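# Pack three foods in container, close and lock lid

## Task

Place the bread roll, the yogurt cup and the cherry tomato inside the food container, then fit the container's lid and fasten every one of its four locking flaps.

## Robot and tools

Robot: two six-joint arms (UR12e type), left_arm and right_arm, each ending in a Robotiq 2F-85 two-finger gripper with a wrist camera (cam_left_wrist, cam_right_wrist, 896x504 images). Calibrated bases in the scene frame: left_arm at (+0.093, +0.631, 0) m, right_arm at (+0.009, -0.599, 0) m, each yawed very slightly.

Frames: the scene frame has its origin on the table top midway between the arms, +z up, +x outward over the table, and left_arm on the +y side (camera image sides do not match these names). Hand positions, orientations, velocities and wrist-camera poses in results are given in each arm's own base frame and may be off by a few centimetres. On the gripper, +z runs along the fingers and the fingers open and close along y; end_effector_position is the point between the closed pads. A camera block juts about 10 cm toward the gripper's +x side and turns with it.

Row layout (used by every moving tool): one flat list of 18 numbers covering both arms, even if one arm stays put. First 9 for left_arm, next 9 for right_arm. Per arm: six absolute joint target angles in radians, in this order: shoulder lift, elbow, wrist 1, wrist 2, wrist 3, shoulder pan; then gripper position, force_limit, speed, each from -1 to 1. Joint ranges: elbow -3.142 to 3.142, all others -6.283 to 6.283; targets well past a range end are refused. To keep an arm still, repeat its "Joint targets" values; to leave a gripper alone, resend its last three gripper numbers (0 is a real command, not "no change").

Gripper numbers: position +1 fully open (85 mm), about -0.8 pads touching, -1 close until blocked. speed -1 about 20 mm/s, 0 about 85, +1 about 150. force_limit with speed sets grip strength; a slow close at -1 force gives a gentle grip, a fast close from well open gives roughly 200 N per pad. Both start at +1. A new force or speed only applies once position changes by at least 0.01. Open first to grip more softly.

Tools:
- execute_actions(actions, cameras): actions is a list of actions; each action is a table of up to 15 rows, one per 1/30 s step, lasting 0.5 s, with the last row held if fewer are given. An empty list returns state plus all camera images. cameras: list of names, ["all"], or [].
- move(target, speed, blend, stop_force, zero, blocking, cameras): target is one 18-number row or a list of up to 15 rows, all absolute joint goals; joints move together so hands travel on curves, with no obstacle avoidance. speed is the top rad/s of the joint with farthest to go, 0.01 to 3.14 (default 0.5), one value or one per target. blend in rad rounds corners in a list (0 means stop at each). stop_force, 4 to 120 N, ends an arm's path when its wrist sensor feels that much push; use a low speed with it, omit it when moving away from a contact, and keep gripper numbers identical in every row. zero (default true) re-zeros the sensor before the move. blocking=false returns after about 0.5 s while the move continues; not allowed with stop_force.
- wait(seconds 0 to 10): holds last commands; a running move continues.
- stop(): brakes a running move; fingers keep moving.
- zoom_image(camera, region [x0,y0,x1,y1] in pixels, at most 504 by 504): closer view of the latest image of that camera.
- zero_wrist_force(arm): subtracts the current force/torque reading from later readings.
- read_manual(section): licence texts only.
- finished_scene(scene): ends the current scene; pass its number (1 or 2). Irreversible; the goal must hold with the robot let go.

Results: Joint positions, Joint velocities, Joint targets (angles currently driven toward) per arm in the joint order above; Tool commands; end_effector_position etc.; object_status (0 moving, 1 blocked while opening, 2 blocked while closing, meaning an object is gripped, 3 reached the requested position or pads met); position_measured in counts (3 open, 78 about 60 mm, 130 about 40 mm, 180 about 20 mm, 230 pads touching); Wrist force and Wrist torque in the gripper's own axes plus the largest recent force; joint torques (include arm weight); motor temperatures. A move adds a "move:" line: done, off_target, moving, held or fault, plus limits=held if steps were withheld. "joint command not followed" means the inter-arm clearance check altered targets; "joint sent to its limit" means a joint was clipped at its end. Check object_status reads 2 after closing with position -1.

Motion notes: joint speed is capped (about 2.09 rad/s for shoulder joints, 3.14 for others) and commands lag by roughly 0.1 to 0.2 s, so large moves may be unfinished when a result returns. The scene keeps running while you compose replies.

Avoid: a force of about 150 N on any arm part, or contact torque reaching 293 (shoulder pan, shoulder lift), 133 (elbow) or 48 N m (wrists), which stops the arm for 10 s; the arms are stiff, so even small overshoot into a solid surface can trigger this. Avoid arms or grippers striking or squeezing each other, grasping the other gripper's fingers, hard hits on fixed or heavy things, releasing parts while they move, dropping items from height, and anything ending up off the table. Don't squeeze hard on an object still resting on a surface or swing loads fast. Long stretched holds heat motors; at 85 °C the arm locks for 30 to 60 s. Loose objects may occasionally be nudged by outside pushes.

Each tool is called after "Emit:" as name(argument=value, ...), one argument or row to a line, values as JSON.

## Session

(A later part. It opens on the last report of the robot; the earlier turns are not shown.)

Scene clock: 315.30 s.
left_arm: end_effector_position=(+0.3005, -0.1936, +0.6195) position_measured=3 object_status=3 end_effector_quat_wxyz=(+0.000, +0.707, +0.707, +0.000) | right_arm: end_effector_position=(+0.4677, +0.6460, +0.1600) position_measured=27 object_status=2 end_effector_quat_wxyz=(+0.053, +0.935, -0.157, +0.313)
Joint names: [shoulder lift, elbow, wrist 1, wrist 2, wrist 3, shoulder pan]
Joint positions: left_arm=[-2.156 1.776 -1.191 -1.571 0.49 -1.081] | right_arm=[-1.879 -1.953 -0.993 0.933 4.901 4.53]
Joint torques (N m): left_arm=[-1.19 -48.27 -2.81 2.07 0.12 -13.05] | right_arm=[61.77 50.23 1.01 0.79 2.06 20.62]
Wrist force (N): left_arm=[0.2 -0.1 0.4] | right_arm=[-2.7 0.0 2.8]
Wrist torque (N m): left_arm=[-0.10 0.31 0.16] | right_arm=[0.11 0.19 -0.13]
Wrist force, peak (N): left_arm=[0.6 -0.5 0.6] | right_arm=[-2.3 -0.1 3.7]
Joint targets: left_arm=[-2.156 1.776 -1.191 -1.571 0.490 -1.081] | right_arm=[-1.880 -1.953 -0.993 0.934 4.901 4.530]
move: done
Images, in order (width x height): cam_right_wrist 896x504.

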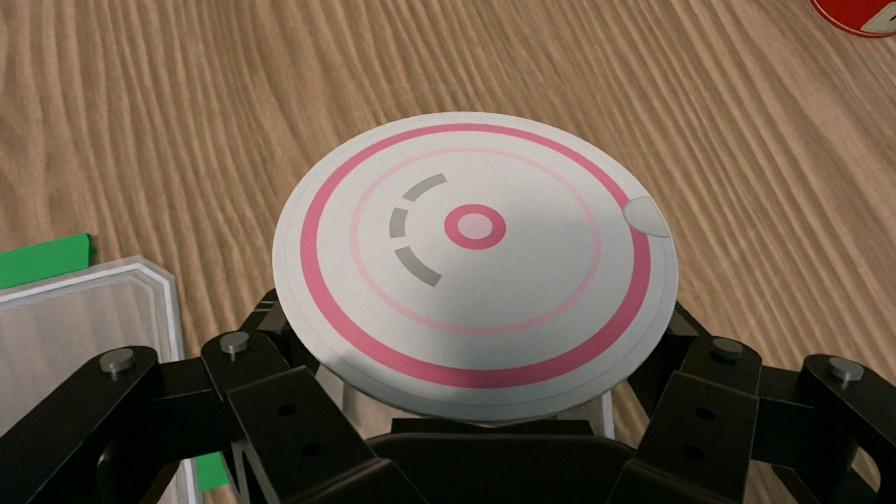

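Emit:
move(
  target=[
    [-2.1560,1.7760,-1.1910,-1.5710,0.4900,-1.0810,1,1,1,-1.9777,-1.9974,-0.8504,0.9336,4.9010,4.5305,0.72,0.1,-1],
  ],
  speed=0.1,
  stop_force=10,
  cameras=["cam_right_wrist"],
)

Emit:
move(
  target=[
    [-2.1560,1.7760,-1.1910,-1.5710,0.4900,-1.0810,1,1,1,-2.0227,-2.0102,-0.7926,0.9336,4.9010,4.5305,0.72,0.1,-1],
  ],
  speed=0.03,
  stop_force=5,
  cameras=["cam_right_wrist"],
)

Scene clock: 318.93 s.
left_arm: end_effector_position=(+0.3005, -0.1936, +0.6195) position_measured=3 object_status=3 end_effector_quat_wxyz=(+0.000, +0.707, +0.707, +0.000) | right_arm: end_effector_position=(+0.4677, +0.6461, +0.0800) position_measured=27 object_status=2 end_effector_quat_wxyz=(+0.053, +0.935, -0.157, +0.313)
Joint names: [shoulder lift, elbow, wrist 1, wrist 2, wrist 3, shoulder pan]
Joint positions: left_arm=[-2.156 1.776 -1.191 -1.571 0.49 -1.081] | right_arm=[-1.978 -1.997 -0.85 0.934 4.901 4.531]
Joint torques (N m): left_arm=[-3.65 -47.98 -3.12 1.88 -0.18 -11.35] | right_arm=[64.76 27.15 7.55 -0.41 2.03 14.44]
Wrist force (N): left_arm=[0.2 -0.1 0.2] | right_arm=[-3.1 -0.1 3.2]
Wrist torque (N m): left_arm=[-0.11 0.30 0.16] | right_arm=[0.10 0.27 -0.11]
Wrist force, peak (N): left_arm=[0.6 -0.2 0.7] | right_arm=[-3.1 -0.1 3.9]
Joint targets: left_arm=[-2.156 1.776 -1.191 -1.571 0.490 -1.081] | right_arm=[-1.978 -1.997 -0.850 0.934 4.901 4.530]
move: done
Images, in order (width x height): cam_right_wrist 896x504.

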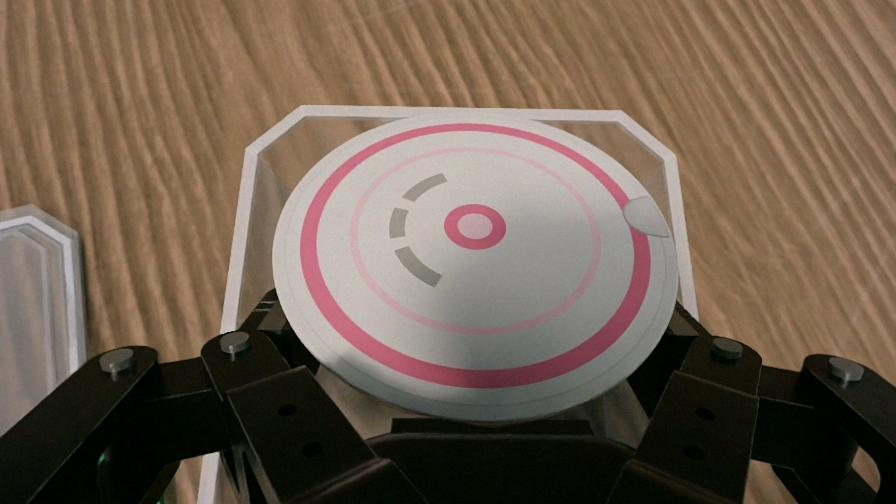

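Scene clock: 322.07 s.
left_arm: end_effector_position=(+0.3005, -0.1936, +0.6195) position_measured=3 object_status=3 end_effector_quat_wxyz=(+0.000, +0.707, +0.707, +0.000) | right_arm: end_effector_position=(+0.4677, +0.6462, +0.0487) position_measured=27 object_status=2 end_effector_quat_wxyz=(+0.053, +0.935, -0.157, +0.313)
Joint names: [shoulder lift, elbow, wrist 1, wrist 2, wrist 3, shoulder pan]
Joint positions: left_arm=[-2.156 1.776 -1.191 -1.571 0.49 -1.081] | right_arm=[-2.02 -2.01 -0.796 0.934 4.901 4.531]
Joint torques (N m): left_arm=[-3.71 -48.47 -2.82 1.75 -0.25 -12.4] | right_arm=[83.85 41.97 1.11 -1.21 1.63 13.18]
Wrist force (N): left_arm=[0.3 -0.3 0.3] | right_arm=[-0.1 -0.6 -2.1]
Wrist torque (N m): left_arm=[-0.14 0.27 0.16] | right_arm=[0.06 0.24 -0.08]
Wrist force, peak (N): left_arm=[0.8 0.1 0.5] | right_arm=[3.4 2.0 -10.9]
Joint targets: left_arm=[-2.156 1.776 -1.191 -1.571 0.490 -1.081] | right_arm=[-2.020 -2.010 -0.796 0.934 4.901 4.531]
move: contact (right_arm)
Images, in order (width x height): cam_right_wrist 896x504.

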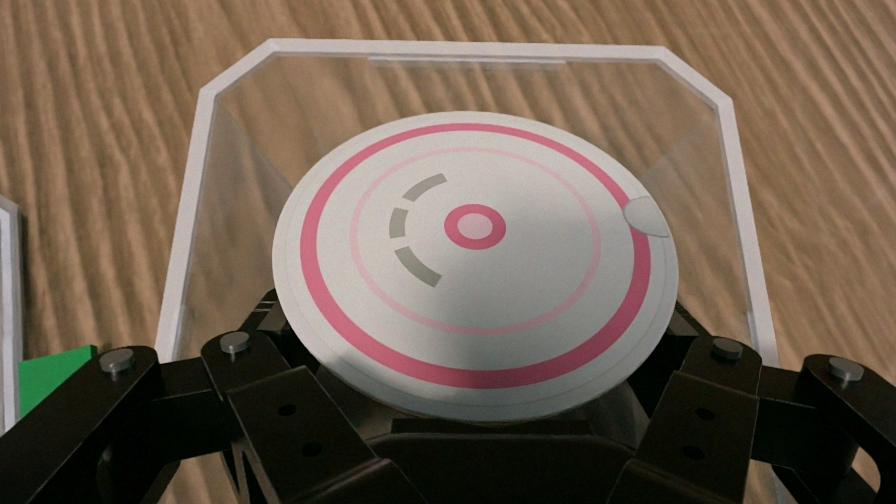

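Emit:
move(
  target=[
    [-2.1560,1.7760,-1.1910,-1.5710,0.4900,-1.0810,1,1,1,-2.0200,-2.0100,-0.7960,0.9336,4.9010,4.5305,0.86,0.1,-1],
    [-2.1560,1.7760,-1.1910,-1.5710,0.4900,-1.0810,1,1,1,-2.0200,-2.0100,-0.7960,0.9336,4.9010,4.5305,1,0.1,-1],
  ],
  cameras=["cam_right_wrist"],
)

Scene clock: 323.33 s.
left_arm: end_effector_position=(+0.3005, -0.1936, +0.6195) position_measured=3 object_status=3 end_effector_quat_wxyz=(+0.000, +0.707, +0.707, +0.000) | right_arm: end_effector_position=(+0.4677, +0.6462, +0.0487) position_measured=3 object_status=0 end_effector_quat_wxyz=(+0.053, +0.935, -0.157, +0.313)
Joint names: [shoulder lift, elbow, wrist 1, wrist 2, wrist 3, shoulder pan]
Joint positions: left_arm=[-2.156 1.776 -1.191 -1.571 0.49 -1.081] | right_arm=[-2.02 -2.01 -0.796 0.934 4.901 4.531]
Joint torques (N m): left_arm=[-0.72 -47.92 -2.71 1.99 0.02 -14.05] | right_arm=[83.42 40.76 4.04 -1.25 1.92 13.73]
Wrist force (N): left_arm=[0.4 -0.2 0.4] | right_arm=[-1.8 -0.3 1.8]
Wrist torque (N m): left_arm=[-0.12 0.27 0.16] | right_arm=[0.04 0.19 -0.09]
Wrist force, peak (N): left_arm=[0.6 -0.2 0.5] | right_arm=[-2.9 0.1 3.2]
Joint targets: left_arm=[-2.156 1.776 -1.191 -1.571 0.490 -1.081] | right_arm=[-2.020 -2.010 -0.796 0.934 4.901 4.531]
move: done
Images, in order (width x height): cam_right_wrist 896x504.

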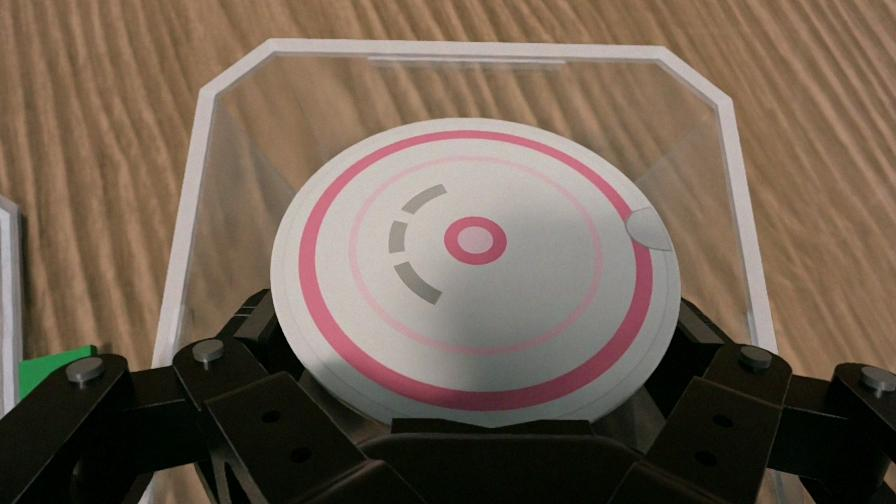

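Emit:
move(
  target=[
    [-2.1560,1.7760,-1.1910,-1.5710,0.4900,-1.0810,1,1,1,-2.0096,-2.0096,-0.8303,0.9377,4.9416,4.5634,1,0.1,-1],
    [-2.1560,1.7760,-1.1910,-1.5710,0.4900,-1.0810,1,1,1,-1.9032,-1.9702,-0.9952,0.9416,4.9740,4.5899,1,0.1,-1],
  ],
  speed=[0.03,0.12],
  blend=[0.004,0],
  stop_force=8,
  cameras=["cam_right_wrist"],
)

Scene clock: 327.83 s.
left_arm: end_effector_position=(+0.3005, -0.1936, +0.6195) position_measured=3 object_status=3 end_effector_quat_wxyz=(+0.000, +0.707, +0.707, +0.000) | right_arm: end_effector_position=(+0.4252, +0.6608, +0.1325) position_measured=3 object_status=3 end_effector_quat_wxyz=(+0.053, +0.935, -0.157, +0.313)
Joint names: [shoulder lift, elbow, wrist 1, wrist 2, wrist 3, shoulder pan]
Joint positions: left_arm=[-2.156 1.776 -1.191 -1.571 0.49 -1.081] | right_arm=[-1.903 -1.97 -0.995 0.942 4.974 4.59]
Joint torques (N m): left_arm=[-0.57 -49 -2.81 1.85 -0.53 -13.12] | right_arm=[82.15 48.99 1.18 0.02 1.82 19.24]
Wrist force (N): left_arm=[0.2 -0.4 0.3] | right_arm=[-1.9 -0.6 2.1]
Wrist torque (N m): left_arm=[-0.15 0.31 0.16] | right_arm=[0.03 0.22 -0.09]
Wrist force, peak (N): left_arm=[0.6 -0.2 0.6] | right_arm=[-2.9 -0.9 2.4]
Joint targets: left_arm=[-2.156 1.776 -1.191 -1.571 0.490 -1.081] | right_arm=[-1.903 -1.970 -0.995 0.942 4.974 4.590]
move: done
Images, in order (width x height): cam_right_wrist 896x504.

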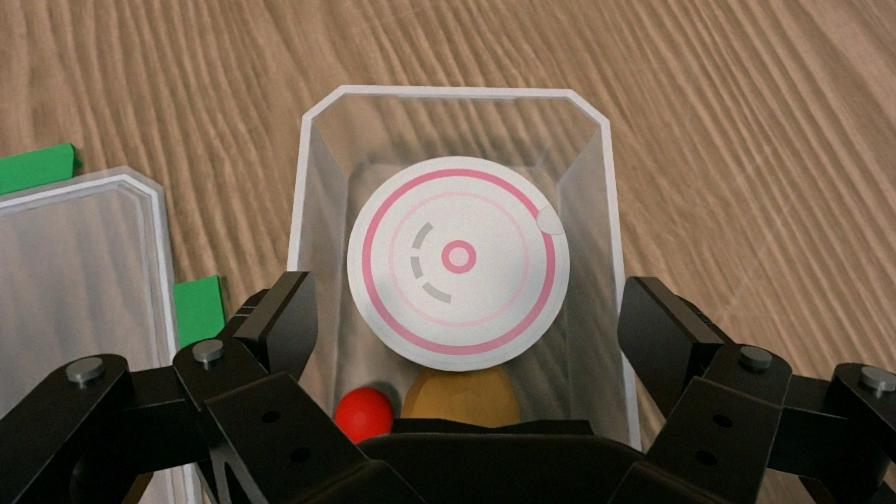

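Emit:
move(
  target=[
    [-2.1560,1.7760,-1.1910,-1.5710,0.4900,-1.0810,1,1,1,-1.75,-1.80,-1.20,1.2,5.4,4.50,1,0.1,-1],
    [-2.1560,1.7760,-1.1910,-1.5710,0.4900,-1.0810,1,1,1,-1.7096,-1.6498,-1.3530,1.571,5.941,4.3702,1,0.1,-1],
  ],
  speed=0.5,
  blend=[0.1,0],
  cameras=["cam_right_wrist"],
)

Scene clock: 330.57 s.
left_arm: end_effector_position=(+0.3005, -0.1936, +0.6195) position_measured=3 object_status=3 end_effector_quat_wxyz=(+0.000, +0.707, +0.707, +0.000) | right_arm: end_effector_position=(+0.4199, +0.6600, +0.3800) position_measured=3 object_status=3 end_effector_quat_wxyz=(+0.000, +0.707, -0.707, +0.000)
Joint names: [shoulder lift, elbow, wrist 1, wrist 2, wrist 3, shoulder pan]
Joint positions: left_arm=[-2.156 1.776 -1.191 -1.571 0.49 -1.081] | right_arm=[-1.71 -1.65 -1.353 1.571 5.941 4.37]
Joint torques (N m): left_arm=[-0.94 -47.5 -3.21 1.89 -0.08 -11.88] | right_arm=[76.73 59.28 1.78 1.59 2.2 -13.85]
Wrist force (N): left_arm=[0.5 -0.4 0.3] | right_arm=[-1.3 -1.4 0.5]
Wrist torque (N m): left_arm=[-0.15 0.23 0.16] | right_arm=[-0.05 0.29 -0.31]
Wrist force, peak (N): left_arm=[0.6 -0.5 0.5] | right_arm=[-3.4 -0.6 2.0]
Joint targets: left_arm=[-2.156 1.776 -1.191 -1.571 0.490 -1.081] | right_arm=[-1.710 -1.650 -1.353 1.571 5.941 4.370]
move: done
Images, in order (width x height): cam_right_wrist 896x504.

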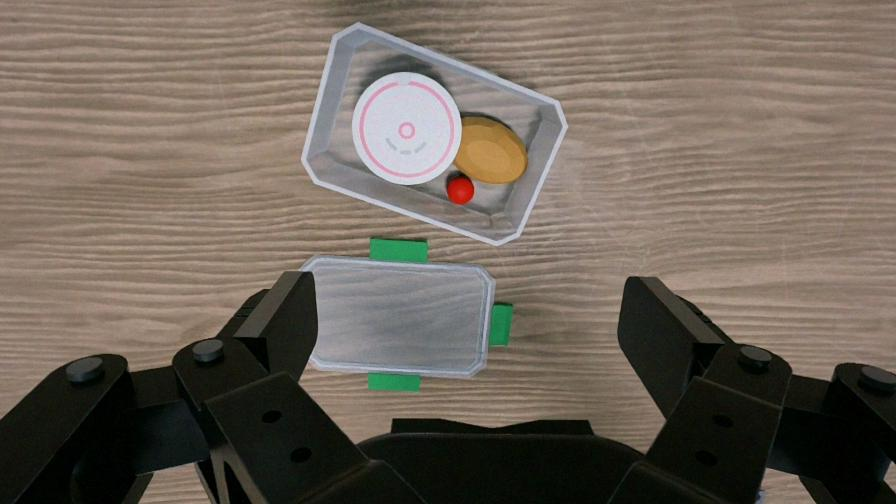

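Emit:
move(
  target=[-1.3197,1.9698,-1.8725,-1.8390,2.5113,-0.7904,1,1,1,-2.1152,-1.5603,-1.0369,1.571,1.4408,4.5178,1,-0.9,-1],
  speed=1.0,
  cameras=["all"],
)

Scene clock: 337.03 s.
left_arm: end_effector_position=(+0.5110, -0.3755, +0.1300) position_measured=3 object_status=3 end_effector_quat_wxyz=(-0.012, +0.975, -0.055, -0.216) | right_arm: end_effector_position=(+0.3505, +0.8780, +0.1301) position_measured=3 object_status=3 end_effector_quat_wxyz=(+0.000, +0.032, +0.999, +0.000)
Joint names: [shoulder lift, elbow, wrist 1, wrist 2, wrist 3, shoulder pan]
Joint positions: left_arm=[-1.32 1.97 -1.872 -1.839 2.511 -0.79] | right_arm=[-2.115 -1.56 -1.037 1.571 1.441 4.518]
Joint torques (N m): left_arm=[-42.41 -31.22 -6.36 -4.25 2.87 15.57] | right_arm=[82.82 55.02 7.79 0.09 -2.4 21.22]
Wrist force (N): left_arm=[0.4 -0.6 -0.7] | right_arm=[-1.9 -0.9 1.8]
Wrist torque (N m): left_arm=[-0.25 0.25 0.22] | right_arm=[0.00 0.42 -0.19]
Wrist force, peak (N): left_arm=[1.0 -0.9 -0.7] | right_arm=[-1.8 -1.2 2.3]
Joint targets: left_arm=[-1.320 1.970 -1.873 -1.839 2.511 -0.790] | right_arm=[-2.115 -1.560 -1.037 1.571 1.441 4.518]
move: done

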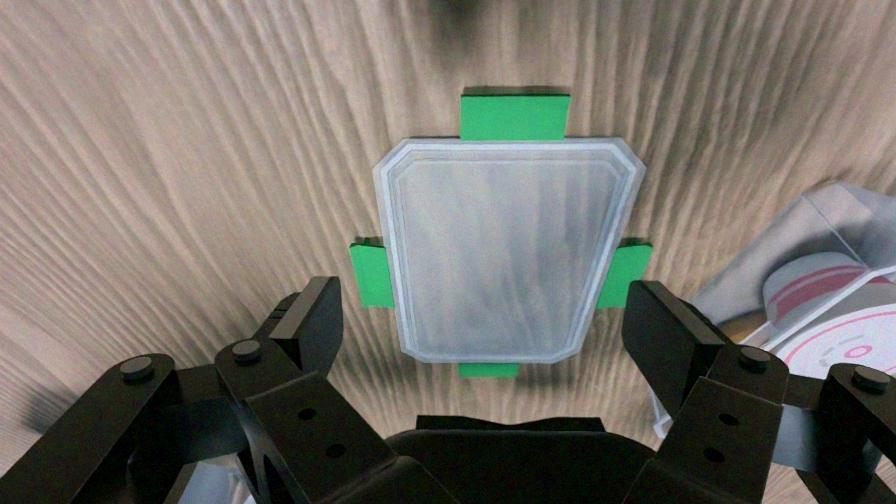

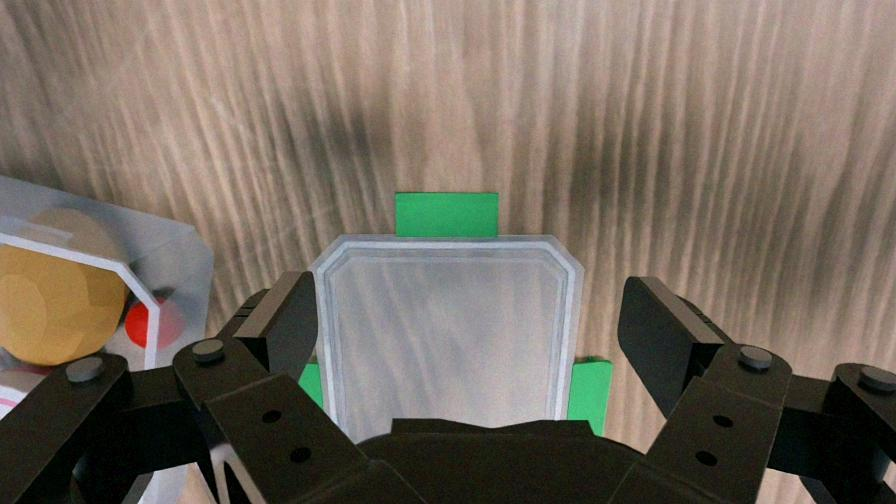

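Emit:
move(
  target=[
    [-1.2255,1.9998,-2.0027,-1.8468,2.4890,-0.8134,1,-0.9,-1,-2.1732,-1.6068,-0.9324,1.571,1.4358,4.5128,1,-0.9,-1],
    [-1.1692,2.0209,-2.0801,-1.8468,2.4890,-0.8134,1,-0.9,-1,-2.2181,-1.6242,-0.8701,1.571,1.4358,4.5128,1,-0.9,-1],
  ],
  speed=[0.15,0.06],
  stop_force=10,
  cameras=["all"],
)

Scene clock: 340.90 s.
left_arm: end_effector_position=(+0.5081, -0.3965, +0.0171) position_measured=3 object_status=3 end_effector_quat_wxyz=(-0.012, +0.975, -0.055, -0.216) | right_arm: end_effector_position=(+0.3543, +0.8733, +0.0170) position_measured=3 object_status=3 end_effector_quat_wxyz=(+0.000, +0.032, +0.999, +0.000)
Joint names: [shoulder lift, elbow, wrist 1, wrist 2, wrist 3, shoulder pan]
Joint positions: left_arm=[-1.169 2.021 -2.08 -1.847 2.489 -0.813] | right_arm=[-2.218 -1.624 -0.87 1.571 1.436 4.513]
Joint torques (N m): left_arm=[-50.7 -25.19 -6.35 -4.67 -2.84 -14.31] | right_arm=[87.72 30.33 7.59 -0.54 -2.42 -14.84]
Wrist force (N): left_arm=[0.3 -0.4 -0.6] | right_arm=[-1.9 -0.9 1.9]
Wrist torque (N m): left_arm=[-0.19 0.25 0.34] | right_arm=[0.04 0.34 -0.16]
Wrist force, peak (N): left_arm=[0.1 -1.1 -1.7] | right_arm=[-1.3 -1.2 2.7]
Joint targets: left_arm=[-1.169 2.021 -2.080 -1.847 2.489 -0.813] | right_arm=[-2.218 -1.624 -0.870 1.571 1.436 4.513]
move: done

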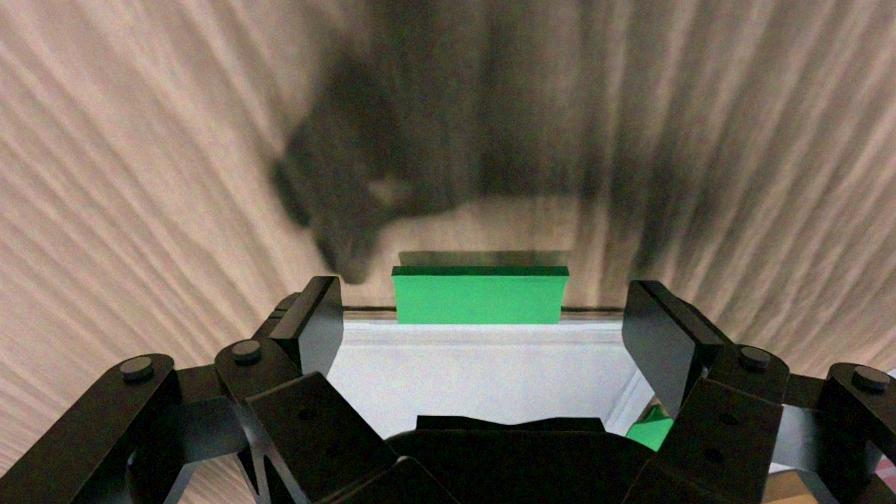

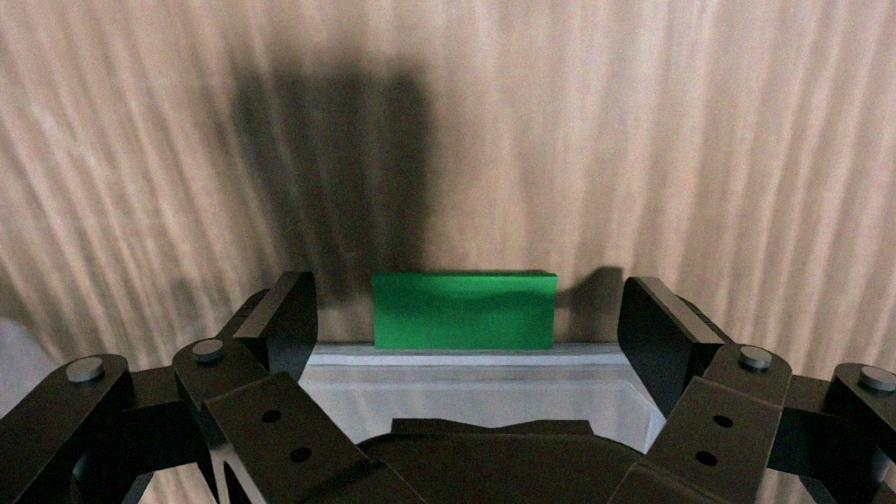

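Emit:
move(
  target=[-1.1692,2.0209,-2.0801,-1.8468,2.4890,-0.8134,-1,-0.9,-1,-2.2181,-1.6242,-0.8701,1.571,1.4358,4.5128,-1,-0.9,-1],
  cameras=["all"],
)

Scene clock: 343.20 s.
left_arm: end_effector_position=(+0.5081, -0.3965, +0.0171) position_measured=101 object_status=0 end_effector_quat_wxyz=(-0.012, +0.975, -0.055, -0.216) | right_arm: end_effector_position=(+0.3543, +0.8733, +0.0170) position_measured=101 object_status=0 end_effector_quat_wxyz=(+0.000, +0.032, +0.999, +0.000)
Joint names: [shoulder lift, elbow, wrist 1, wrist 2, wrist 3, shoulder pan]
Joint positions: left_arm=[-1.169 2.021 -2.08 -1.847 2.489 -0.813] | right_arm=[-2.218 -1.624 -0.87 1.571 1.436 4.513]
Joint torques (N m): left_arm=[-49.91 -24.76 -5.9 -3.08 -3.16 -10.77] | right_arm=[85.33 30.76 6.66 0.25 -2.23 -13.67]
Wrist force (N): left_arm=[-7.1 -1.5 -18.9] | right_arm=[-0.3 -1.7 -5.2]
Wrist torque (N m): left_arm=[-0.04 0.25 0.28] | right_arm=[0.08 0.26 -0.16]
Wrist force, peak (N): left_arm=[-7.1 -1.5 -18.9] | right_arm=[-0.3 -1.7 -5.2]
Joint targets: left_arm=[-1.169 2.021 -2.080 -1.847 2.489 -0.813] | right_arm=[-2.218 -1.624 -0.870 1.571 1.436 4.513]
move: done

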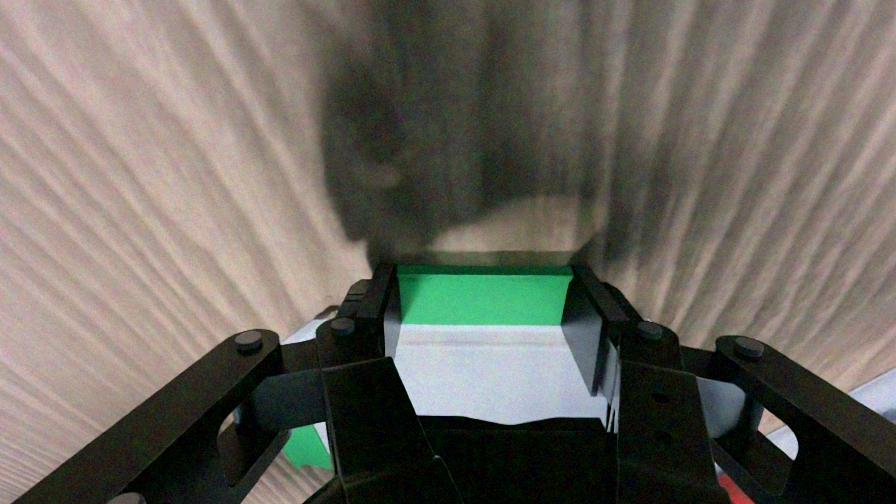

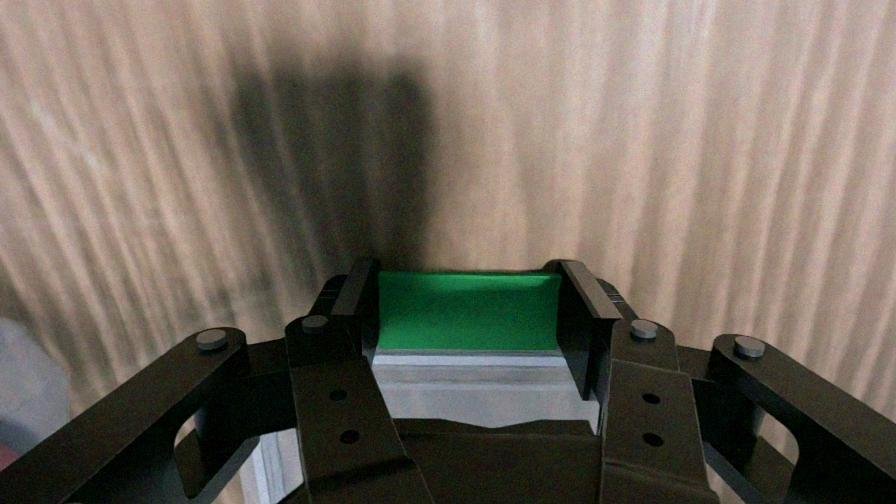

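Emit:
move(
  target=[
    [-1.2255,1.9998,-2.0027,-1.8468,2.4890,-0.8134,-1,-0.9,-1,-2.1732,-1.6068,-0.9324,1.571,1.4358,4.5128,-1,-0.9,-1],
    [-1.2734,1.9752,-1.9303,-1.8468,2.4890,-0.8134,-1,-0.9,-1,-2.1370,-1.5859,-0.9895,1.571,1.4358,4.5128,-1,-0.9,-1],
    [-1.3273,1.9380,-1.8390,-1.8468,2.4890,-0.8134,-1,-0.9,-1,-2.0947,-1.5533,-1.0644,1.571,1.4358,4.5128,-1,-0.9,-1],
  ],
  speed=0.08,
  blend=[0.02,0.02,0],
  cameras=["all"],
)

Emit:
move(
  target=[
    [-1.2724,1.8643,-1.8228,-1.8498,2.4801,-0.9098,-1,-0.9,-1,-2.0102,-1.6865,-1.0157,1.571,1.5221,4.5119,-1,-0.9,-1],
    [-1.2083,1.7738,-1.7961,-1.8494,2.4812,-0.9960,-1,-0.9,-1,-1.9272,-1.8105,-0.9747,1.571,1.6071,4.5096,-1,-0.9,-1],
    [-1.1363,1.6661,-1.7574,-1.8459,2.4915,-1.0727,-1,-0.9,-1,-1.8444,-1.9271,-0.9409,1.571,1.6904,4.5057,-1,-0.9,-1],
  ],
  speed=0.1,
  blend=[0.03,0.03,0],
  cameras=["all"],
)

Scene clock: 347.80 s.
left_arm: end_effector_position=(+0.5080, -0.3965, +0.1499) position_measured=101 object_status=2 end_effector_quat_wxyz=(-0.012, +0.975, -0.055, -0.216) | right_arm: end_effector_position=(+0.3543, +0.8733, +0.1500) position_measured=101 object_status=2 end_effector_quat_wxyz=(+0.000, +0.032, +0.999, +0.000)
Joint names: [shoulder lift, elbow, wrist 1, wrist 2, wrist 3, shoulder pan]
Joint positions: left_arm=[-1.327 1.938 -1.839 -1.847 2.489 -0.813] | right_arm=[-2.095 -1.553 -1.064 1.571 1.436 4.513]
Joint torques (N m): left_arm=[-67.25 -44.01 2.48 1.64 -2.2 -5.91] | right_arm=[104.9 55.86 1.91 -0.25 -1.51 4.41]
Wrist force (N): left_arm=[4.6 -0.1 -1.9] | right_arm=[2.3 -0.5 2.5]
Wrist torque (N m): left_arm=[-0.23 0.33 0.33] | right_arm=[0.03 0.47 -0.21]
Wrist force, peak (N): left_arm=[-7.3 -1.2 -18.8] | right_arm=[-4.6 -1.8 3.2]
Joint targets: left_arm=[-1.327 1.938 -1.839 -1.847 2.489 -0.813] | right_arm=[-2.095 -1.553 -1.064 1.571 1.436 4.513]
move: done

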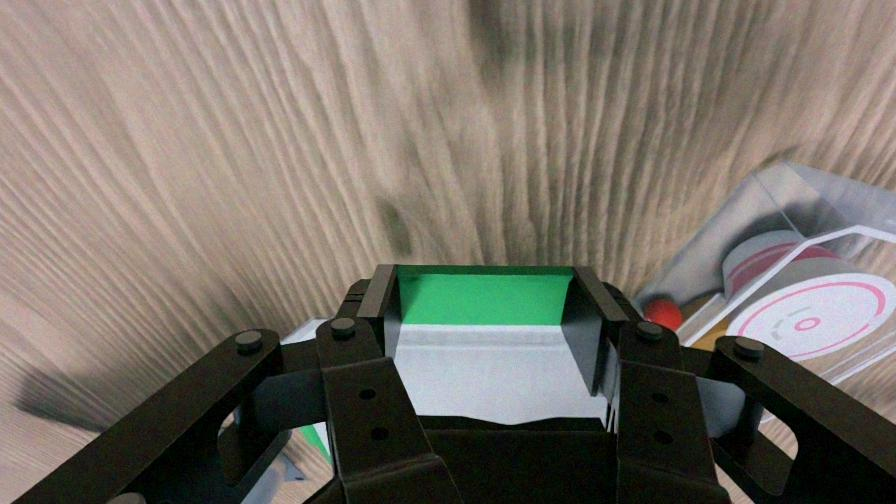

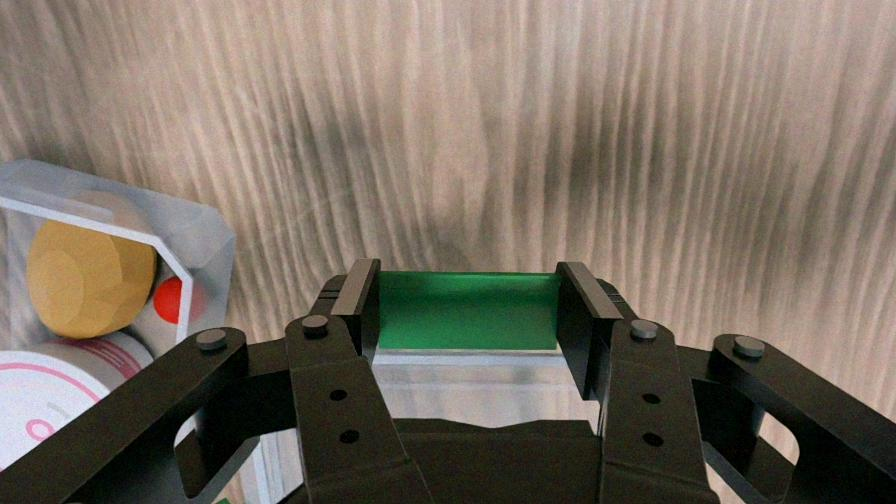

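Scene clock: 351.93 s.
left_arm: end_effector_position=(+0.4541, -0.6318, +0.1500) position_measured=101 object_status=2 end_effector_quat_wxyz=(-0.040, +0.959, -0.182, -0.213) | right_arm: end_effector_position=(+0.3237, +0.6957, +0.1500) position_measured=101 object_status=2 end_effector_quat_wxyz=(+0.000, +0.162, +0.987, +0.000)
Joint names: [shoulder lift, elbow, wrist 1, wrist 2, wrist 3, shoulder pan]
Joint positions: left_arm=[-1.136 1.666 -1.757 -1.846 2.491 -1.073] | right_arm=[-1.845 -1.927 -0.941 1.571 1.69 4.506]
Joint torques (N m): left_arm=[-59.99 -40.44 4.73 0.97 3.22 -23.79] | right_arm=[81.06 31.08 5.21 -4.08 2.36 -24.57]
Wrist force (N): left_arm=[16.3 2.9 -6.5] | right_arm=[14.9 3.0 3.3]
Wrist torque (N m): left_arm=[-0.49 0.43 -0.34] | right_arm=[0.04 0.59 -0.58]
Wrist force, peak (N): left_arm=[16.3 2.9 -6.5] | right_arm=[14.9 3.0 3.3]
Joint targets: left_arm=[-1.136 1.666 -1.757 -1.846 2.492 -1.073] | right_arm=[-1.844 -1.927 -0.941 1.571 1.690 4.506]
move: done

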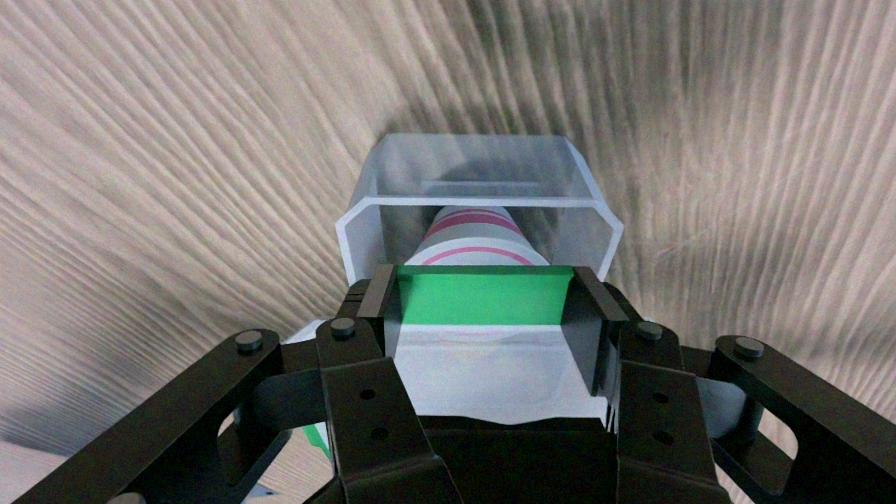

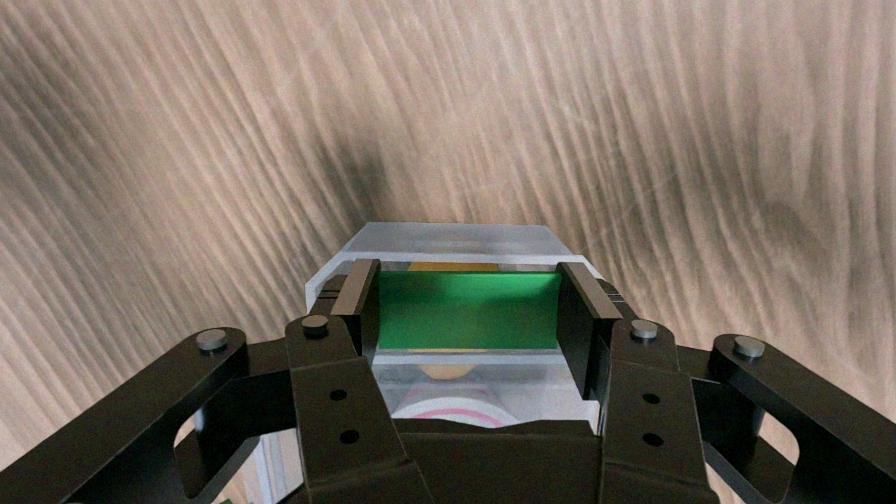

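Emit:
move(
  target=[-1.1106,1.6876,-1.8024,-1.8431,2.4995,-1.0795,-1,-0.9,-1,-1.8758,-1.9498,-0.8869,1.571,1.7109,4.5111,-1,-0.9,-1],
  speed=0.06,
  cameras=["all"],
)

Scene clock: 353.77 s.
left_arm: end_effector_position=(+0.4501, -0.6340, +0.1201) position_measured=101 object_status=2 end_effector_quat_wxyz=(-0.042, +0.958, -0.189, -0.212) | right_arm: end_effector_position=(+0.3199, +0.6969, +0.1201) position_measured=101 object_status=2 end_effector_quat_wxyz=(+0.000, +0.170, +0.985, +0.000)
Joint names: [shoulder lift, elbow, wrist 1, wrist 2, wrist 3, shoulder pan]
Joint positions: left_arm=[-1.111 1.688 -1.802 -1.843 2.499 -1.079] | right_arm=[-1.876 -1.95 -0.887 1.571 1.711 4.511]
Joint torques (N m): left_arm=[-61.91 -33.2 -5.5 3.73 3.3 -13.42] | right_arm=[63.62 29.78 6.48 0.87 2.23 19.99]
Wrist force (N): left_arm=[0.6 2.7 0.9] | right_arm=[-1.9 2.7 3.0]
Wrist torque (N m): left_arm=[-0.47 0.21 -0.25] | right_arm=[0.03 0.29 -0.60]
Wrist force, peak (N): left_arm=[17.3 2.2 -7.1] | right_arm=[15.8 2.7 2.4]
Joint targets: left_arm=[-1.111 1.688 -1.802 -1.843 2.499 -1.079] | right_arm=[-1.876 -1.950 -0.887 1.571 1.711 4.511]
move: done

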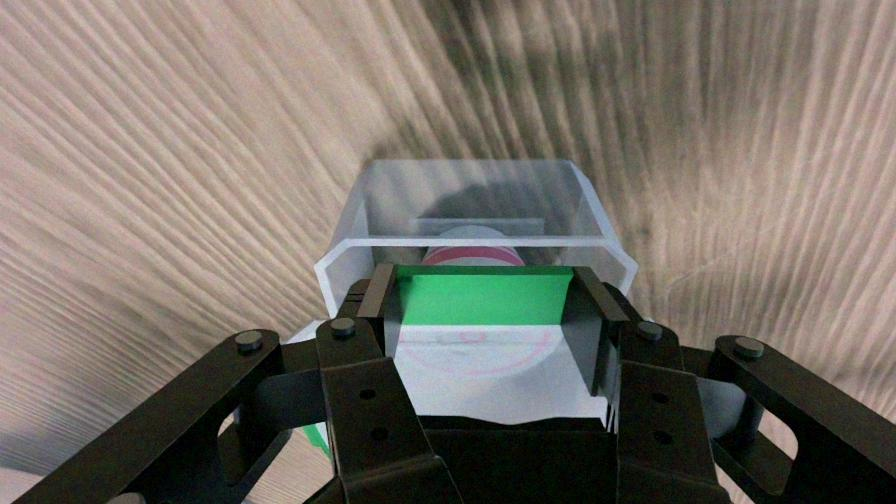

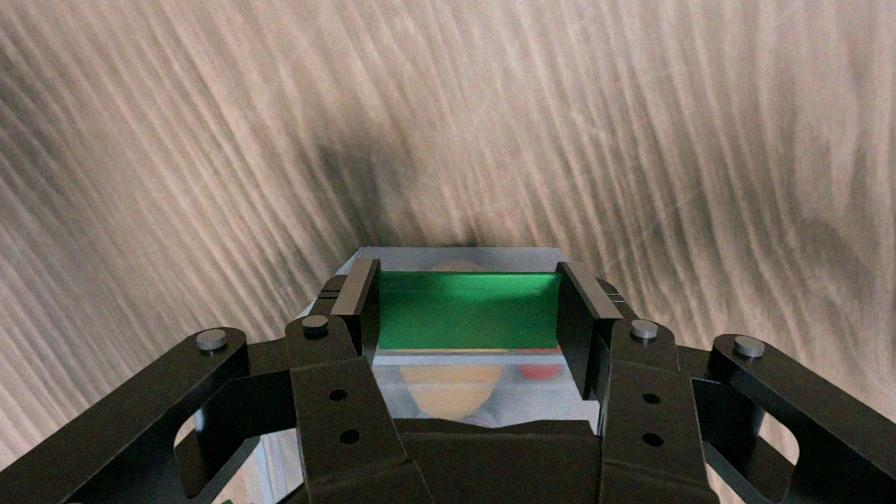

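Emit:
move(
  target=[-1.0808,1.7079,-1.8527,-1.8431,2.4995,-1.0795,-1,-0.9,-1,-1.9127,-1.9703,-0.8295,1.571,1.7109,4.5111,-1,-0.9,-1],
  speed=0.03,
  stop_force=10,
  cameras=["all"],
)

Scene clock: 356.83 s.
left_arm: end_effector_position=(+0.4501, -0.6340, +0.0880) position_measured=101 object_status=2 end_effector_quat_wxyz=(-0.042, +0.958, -0.189, -0.212) | right_arm: end_effector_position=(+0.3199, +0.6969, +0.0880) position_measured=101 object_status=2 end_effector_quat_wxyz=(+0.000, +0.170, +0.985, +0.000)
Joint names: [shoulder lift, elbow, wrist 1, wrist 2, wrist 3, shoulder pan]
Joint positions: left_arm=[-1.081 1.708 -1.853 -1.843 2.5 -1.08] | right_arm=[-1.913 -1.97 -0.83 1.571 1.711 4.511]
Joint torques (N m): left_arm=[-62.2 -31.79 -6.36 3.77 2.75 -9.2] | right_arm=[62.52 27.97 6.91 0.86 2.17 17.87]
Wrist force (N): left_arm=[-1.4 2.8 0.3] | right_arm=[-3.6 3.1 1.7]
Wrist torque (N m): left_arm=[-0.49 0.23 -0.22] | right_arm=[0.16 0.30 -0.56]
Wrist force, peak (N): left_arm=[-4.0 2.5 1.8] | right_arm=[-7.4 2.0 2.3]
Joint targets: left_arm=[-1.081 1.708 -1.853 -1.843 2.499 -1.079] | right_arm=[-1.913 -1.970 -0.829 1.571 1.711 4.511]
move: done

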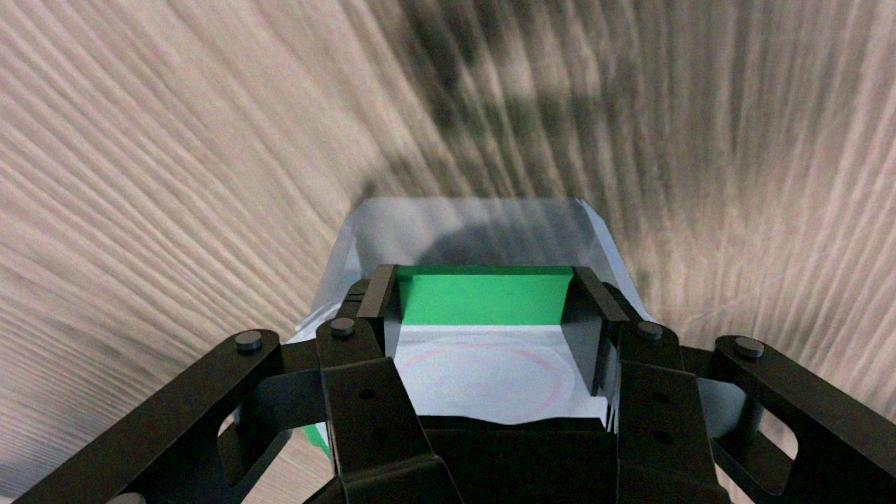

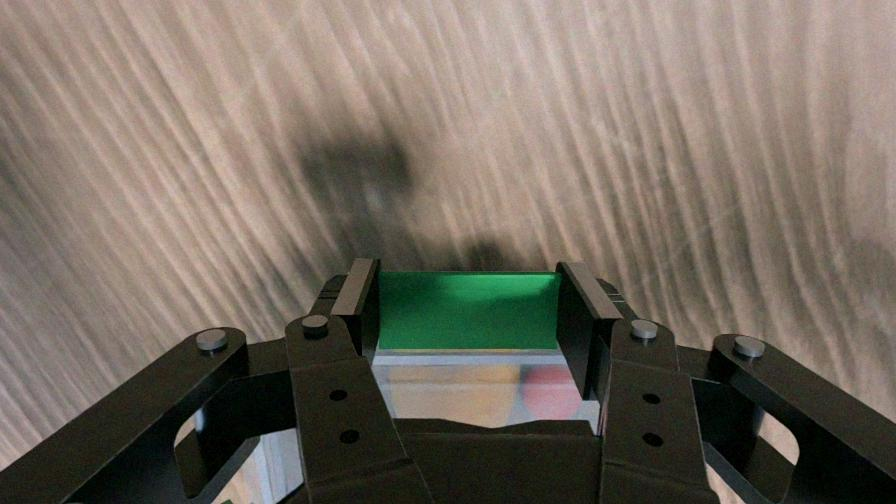

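Emit:
move(
  target=[-1.0808,1.7079,-1.8527,-1.8431,2.4995,-1.0795,1,-0.9,-1,-1.9127,-1.9703,-0.8295,1.571,1.7109,4.5111,1,-0.9,-1],
  cameras=["all"],
)

Scene clock: 359.90 s.
left_arm: end_effector_position=(+0.4501, -0.6340, +0.0880) position_measured=3 object_status=0 end_effector_quat_wxyz=(-0.042, +0.958, -0.189, -0.212) | right_arm: end_effector_position=(+0.3199, +0.6969, +0.0880) position_measured=3 object_status=0 end_effector_quat_wxyz=(+0.000, +0.170, +0.985, +0.000)
Joint names: [shoulder lift, elbow, wrist 1, wrist 2, wrist 3, shoulder pan]
Joint positions: left_arm=[-1.081 1.708 -1.853 -1.843 2.5 -1.08] | right_arm=[-1.913 -1.97 -0.829 1.571 1.711 4.511]
Joint torques (N m): left_arm=[-63.05 -33.78 -4.36 -4.03 2.55 -2.85] | right_arm=[64.2 44.07 6.41 1.15 1.97 12.13]
Wrist force (N): left_arm=[0.6 -0.6 -0.5] | right_arm=[-2.0 -0.4 1.7]
Wrist torque (N m): left_arm=[-0.24 0.22 0.23] | right_arm=[0.11 0.38 -0.30]
Wrist force, peak (N): left_arm=[-1.5 3.1 0.2] | right_arm=[-3.8 3.2 2.9]
Joint targets: left_arm=[-1.081 1.708 -1.853 -1.843 2.499 -1.079] | right_arm=[-1.913 -1.970 -0.829 1.571 1.711 4.511]
move: done

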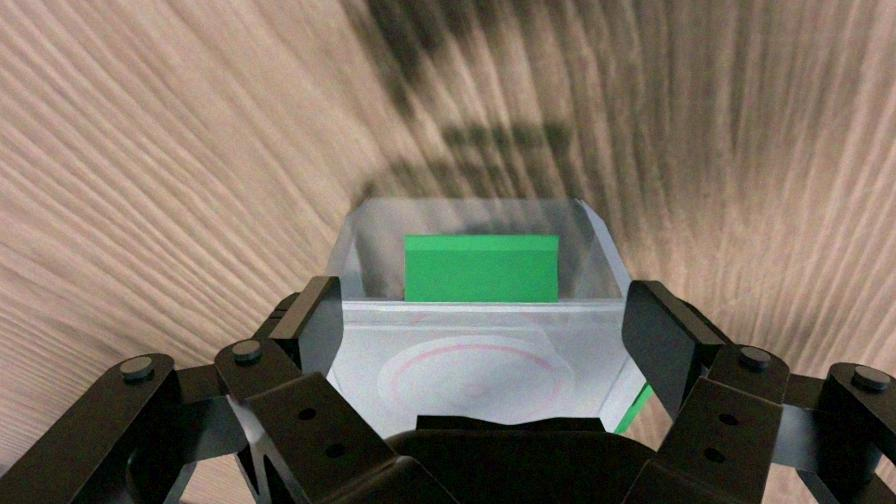

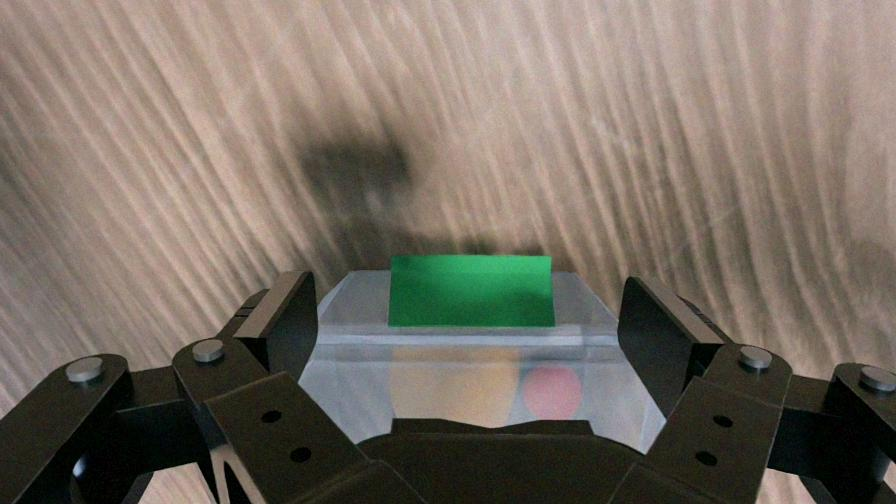

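Emit:
move(
  target=[
    [-1.1106,1.6876,-1.8024,-1.8431,2.4995,-1.0795,1,-0.9,-1,-1.8758,-1.9498,-0.8869,1.571,1.7109,4.5111,1,-0.9,-1],
    [-1.1111,1.6058,-1.7154,-1.8368,2.5176,-1.0608,1,-0.9,-1,-1.8451,-1.9241,-1.0899,1.1584,1.9241,4.6937,1,-0.9,-1],
  ],
  speed=[0.06,0.2],
  blend=[0.01,0],
  cameras=["all"],
)

Scene clock: 364.07 s.
left_arm: end_effector_position=(+0.4742, -0.6439, +0.1600) position_measured=3 object_status=3 end_effector_quat_wxyz=(-0.042, +0.958, -0.189, -0.212) | right_arm: end_effector_position=(+0.3012, +0.7036, +0.1600) position_measured=3 object_status=3 end_effector_quat_wxyz=(+0.213, +0.166, +0.962, -0.037)
Joint names: [shoulder lift, elbow, wrist 1, wrist 2, wrist 3, shoulder pan]
Joint positions: left_arm=[-1.111 1.606 -1.715 -1.837 2.518 -1.061] | right_arm=[-1.845 -1.924 -1.09 1.159 1.924 4.694]
Joint torques (N m): left_arm=[-86.25 -49.04 0.56 2.72 3.06 15.66] | right_arm=[79.47 52.11 1.14 -2.69 1.79 16]
Wrist force (N): left_arm=[0.7 -0.4 -1.0] | right_arm=[-1.6 -0.4 1.5]
Wrist torque (N m): left_arm=[-0.21 0.20 0.22] | right_arm=[-0.02 0.51 -0.46]
Wrist force, peak (N): left_arm=[0.8 -0.9 -0.8] | right_arm=[-2.6 -0.5 2.2]
Joint targets: left_arm=[-1.111 1.606 -1.715 -1.837 2.518 -1.061] | right_arm=[-1.845 -1.924 -1.090 1.158 1.924 4.694]
move: done

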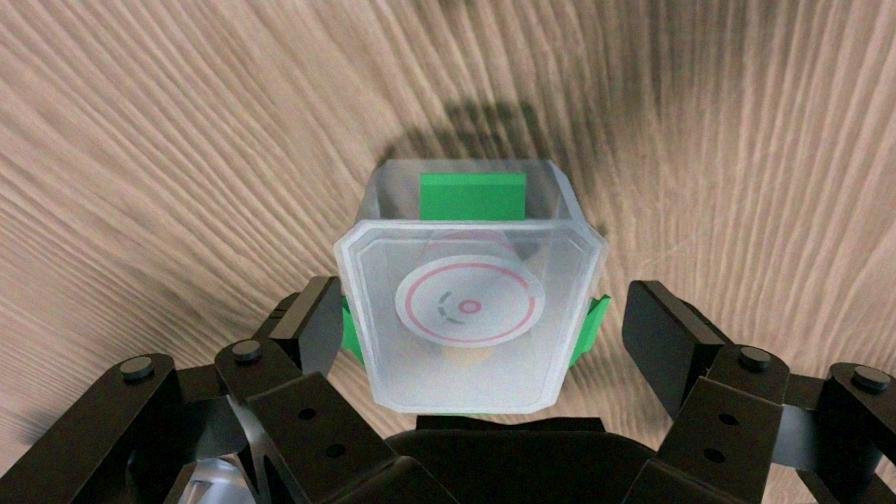

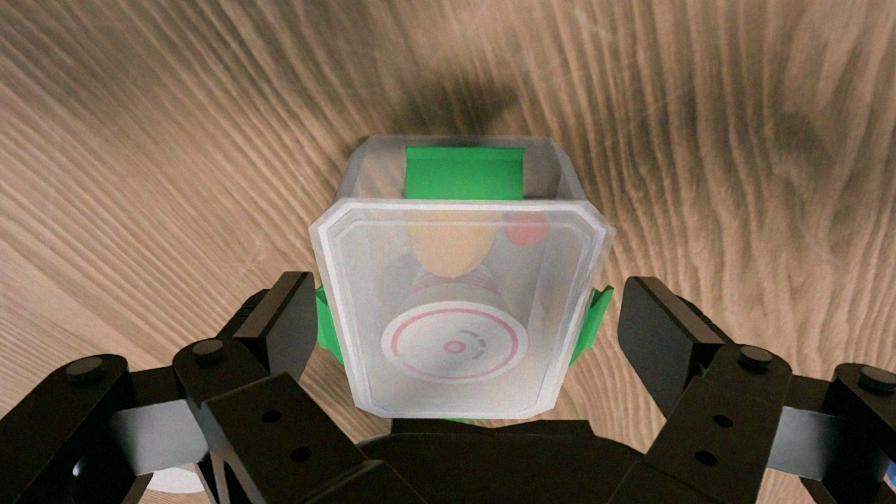

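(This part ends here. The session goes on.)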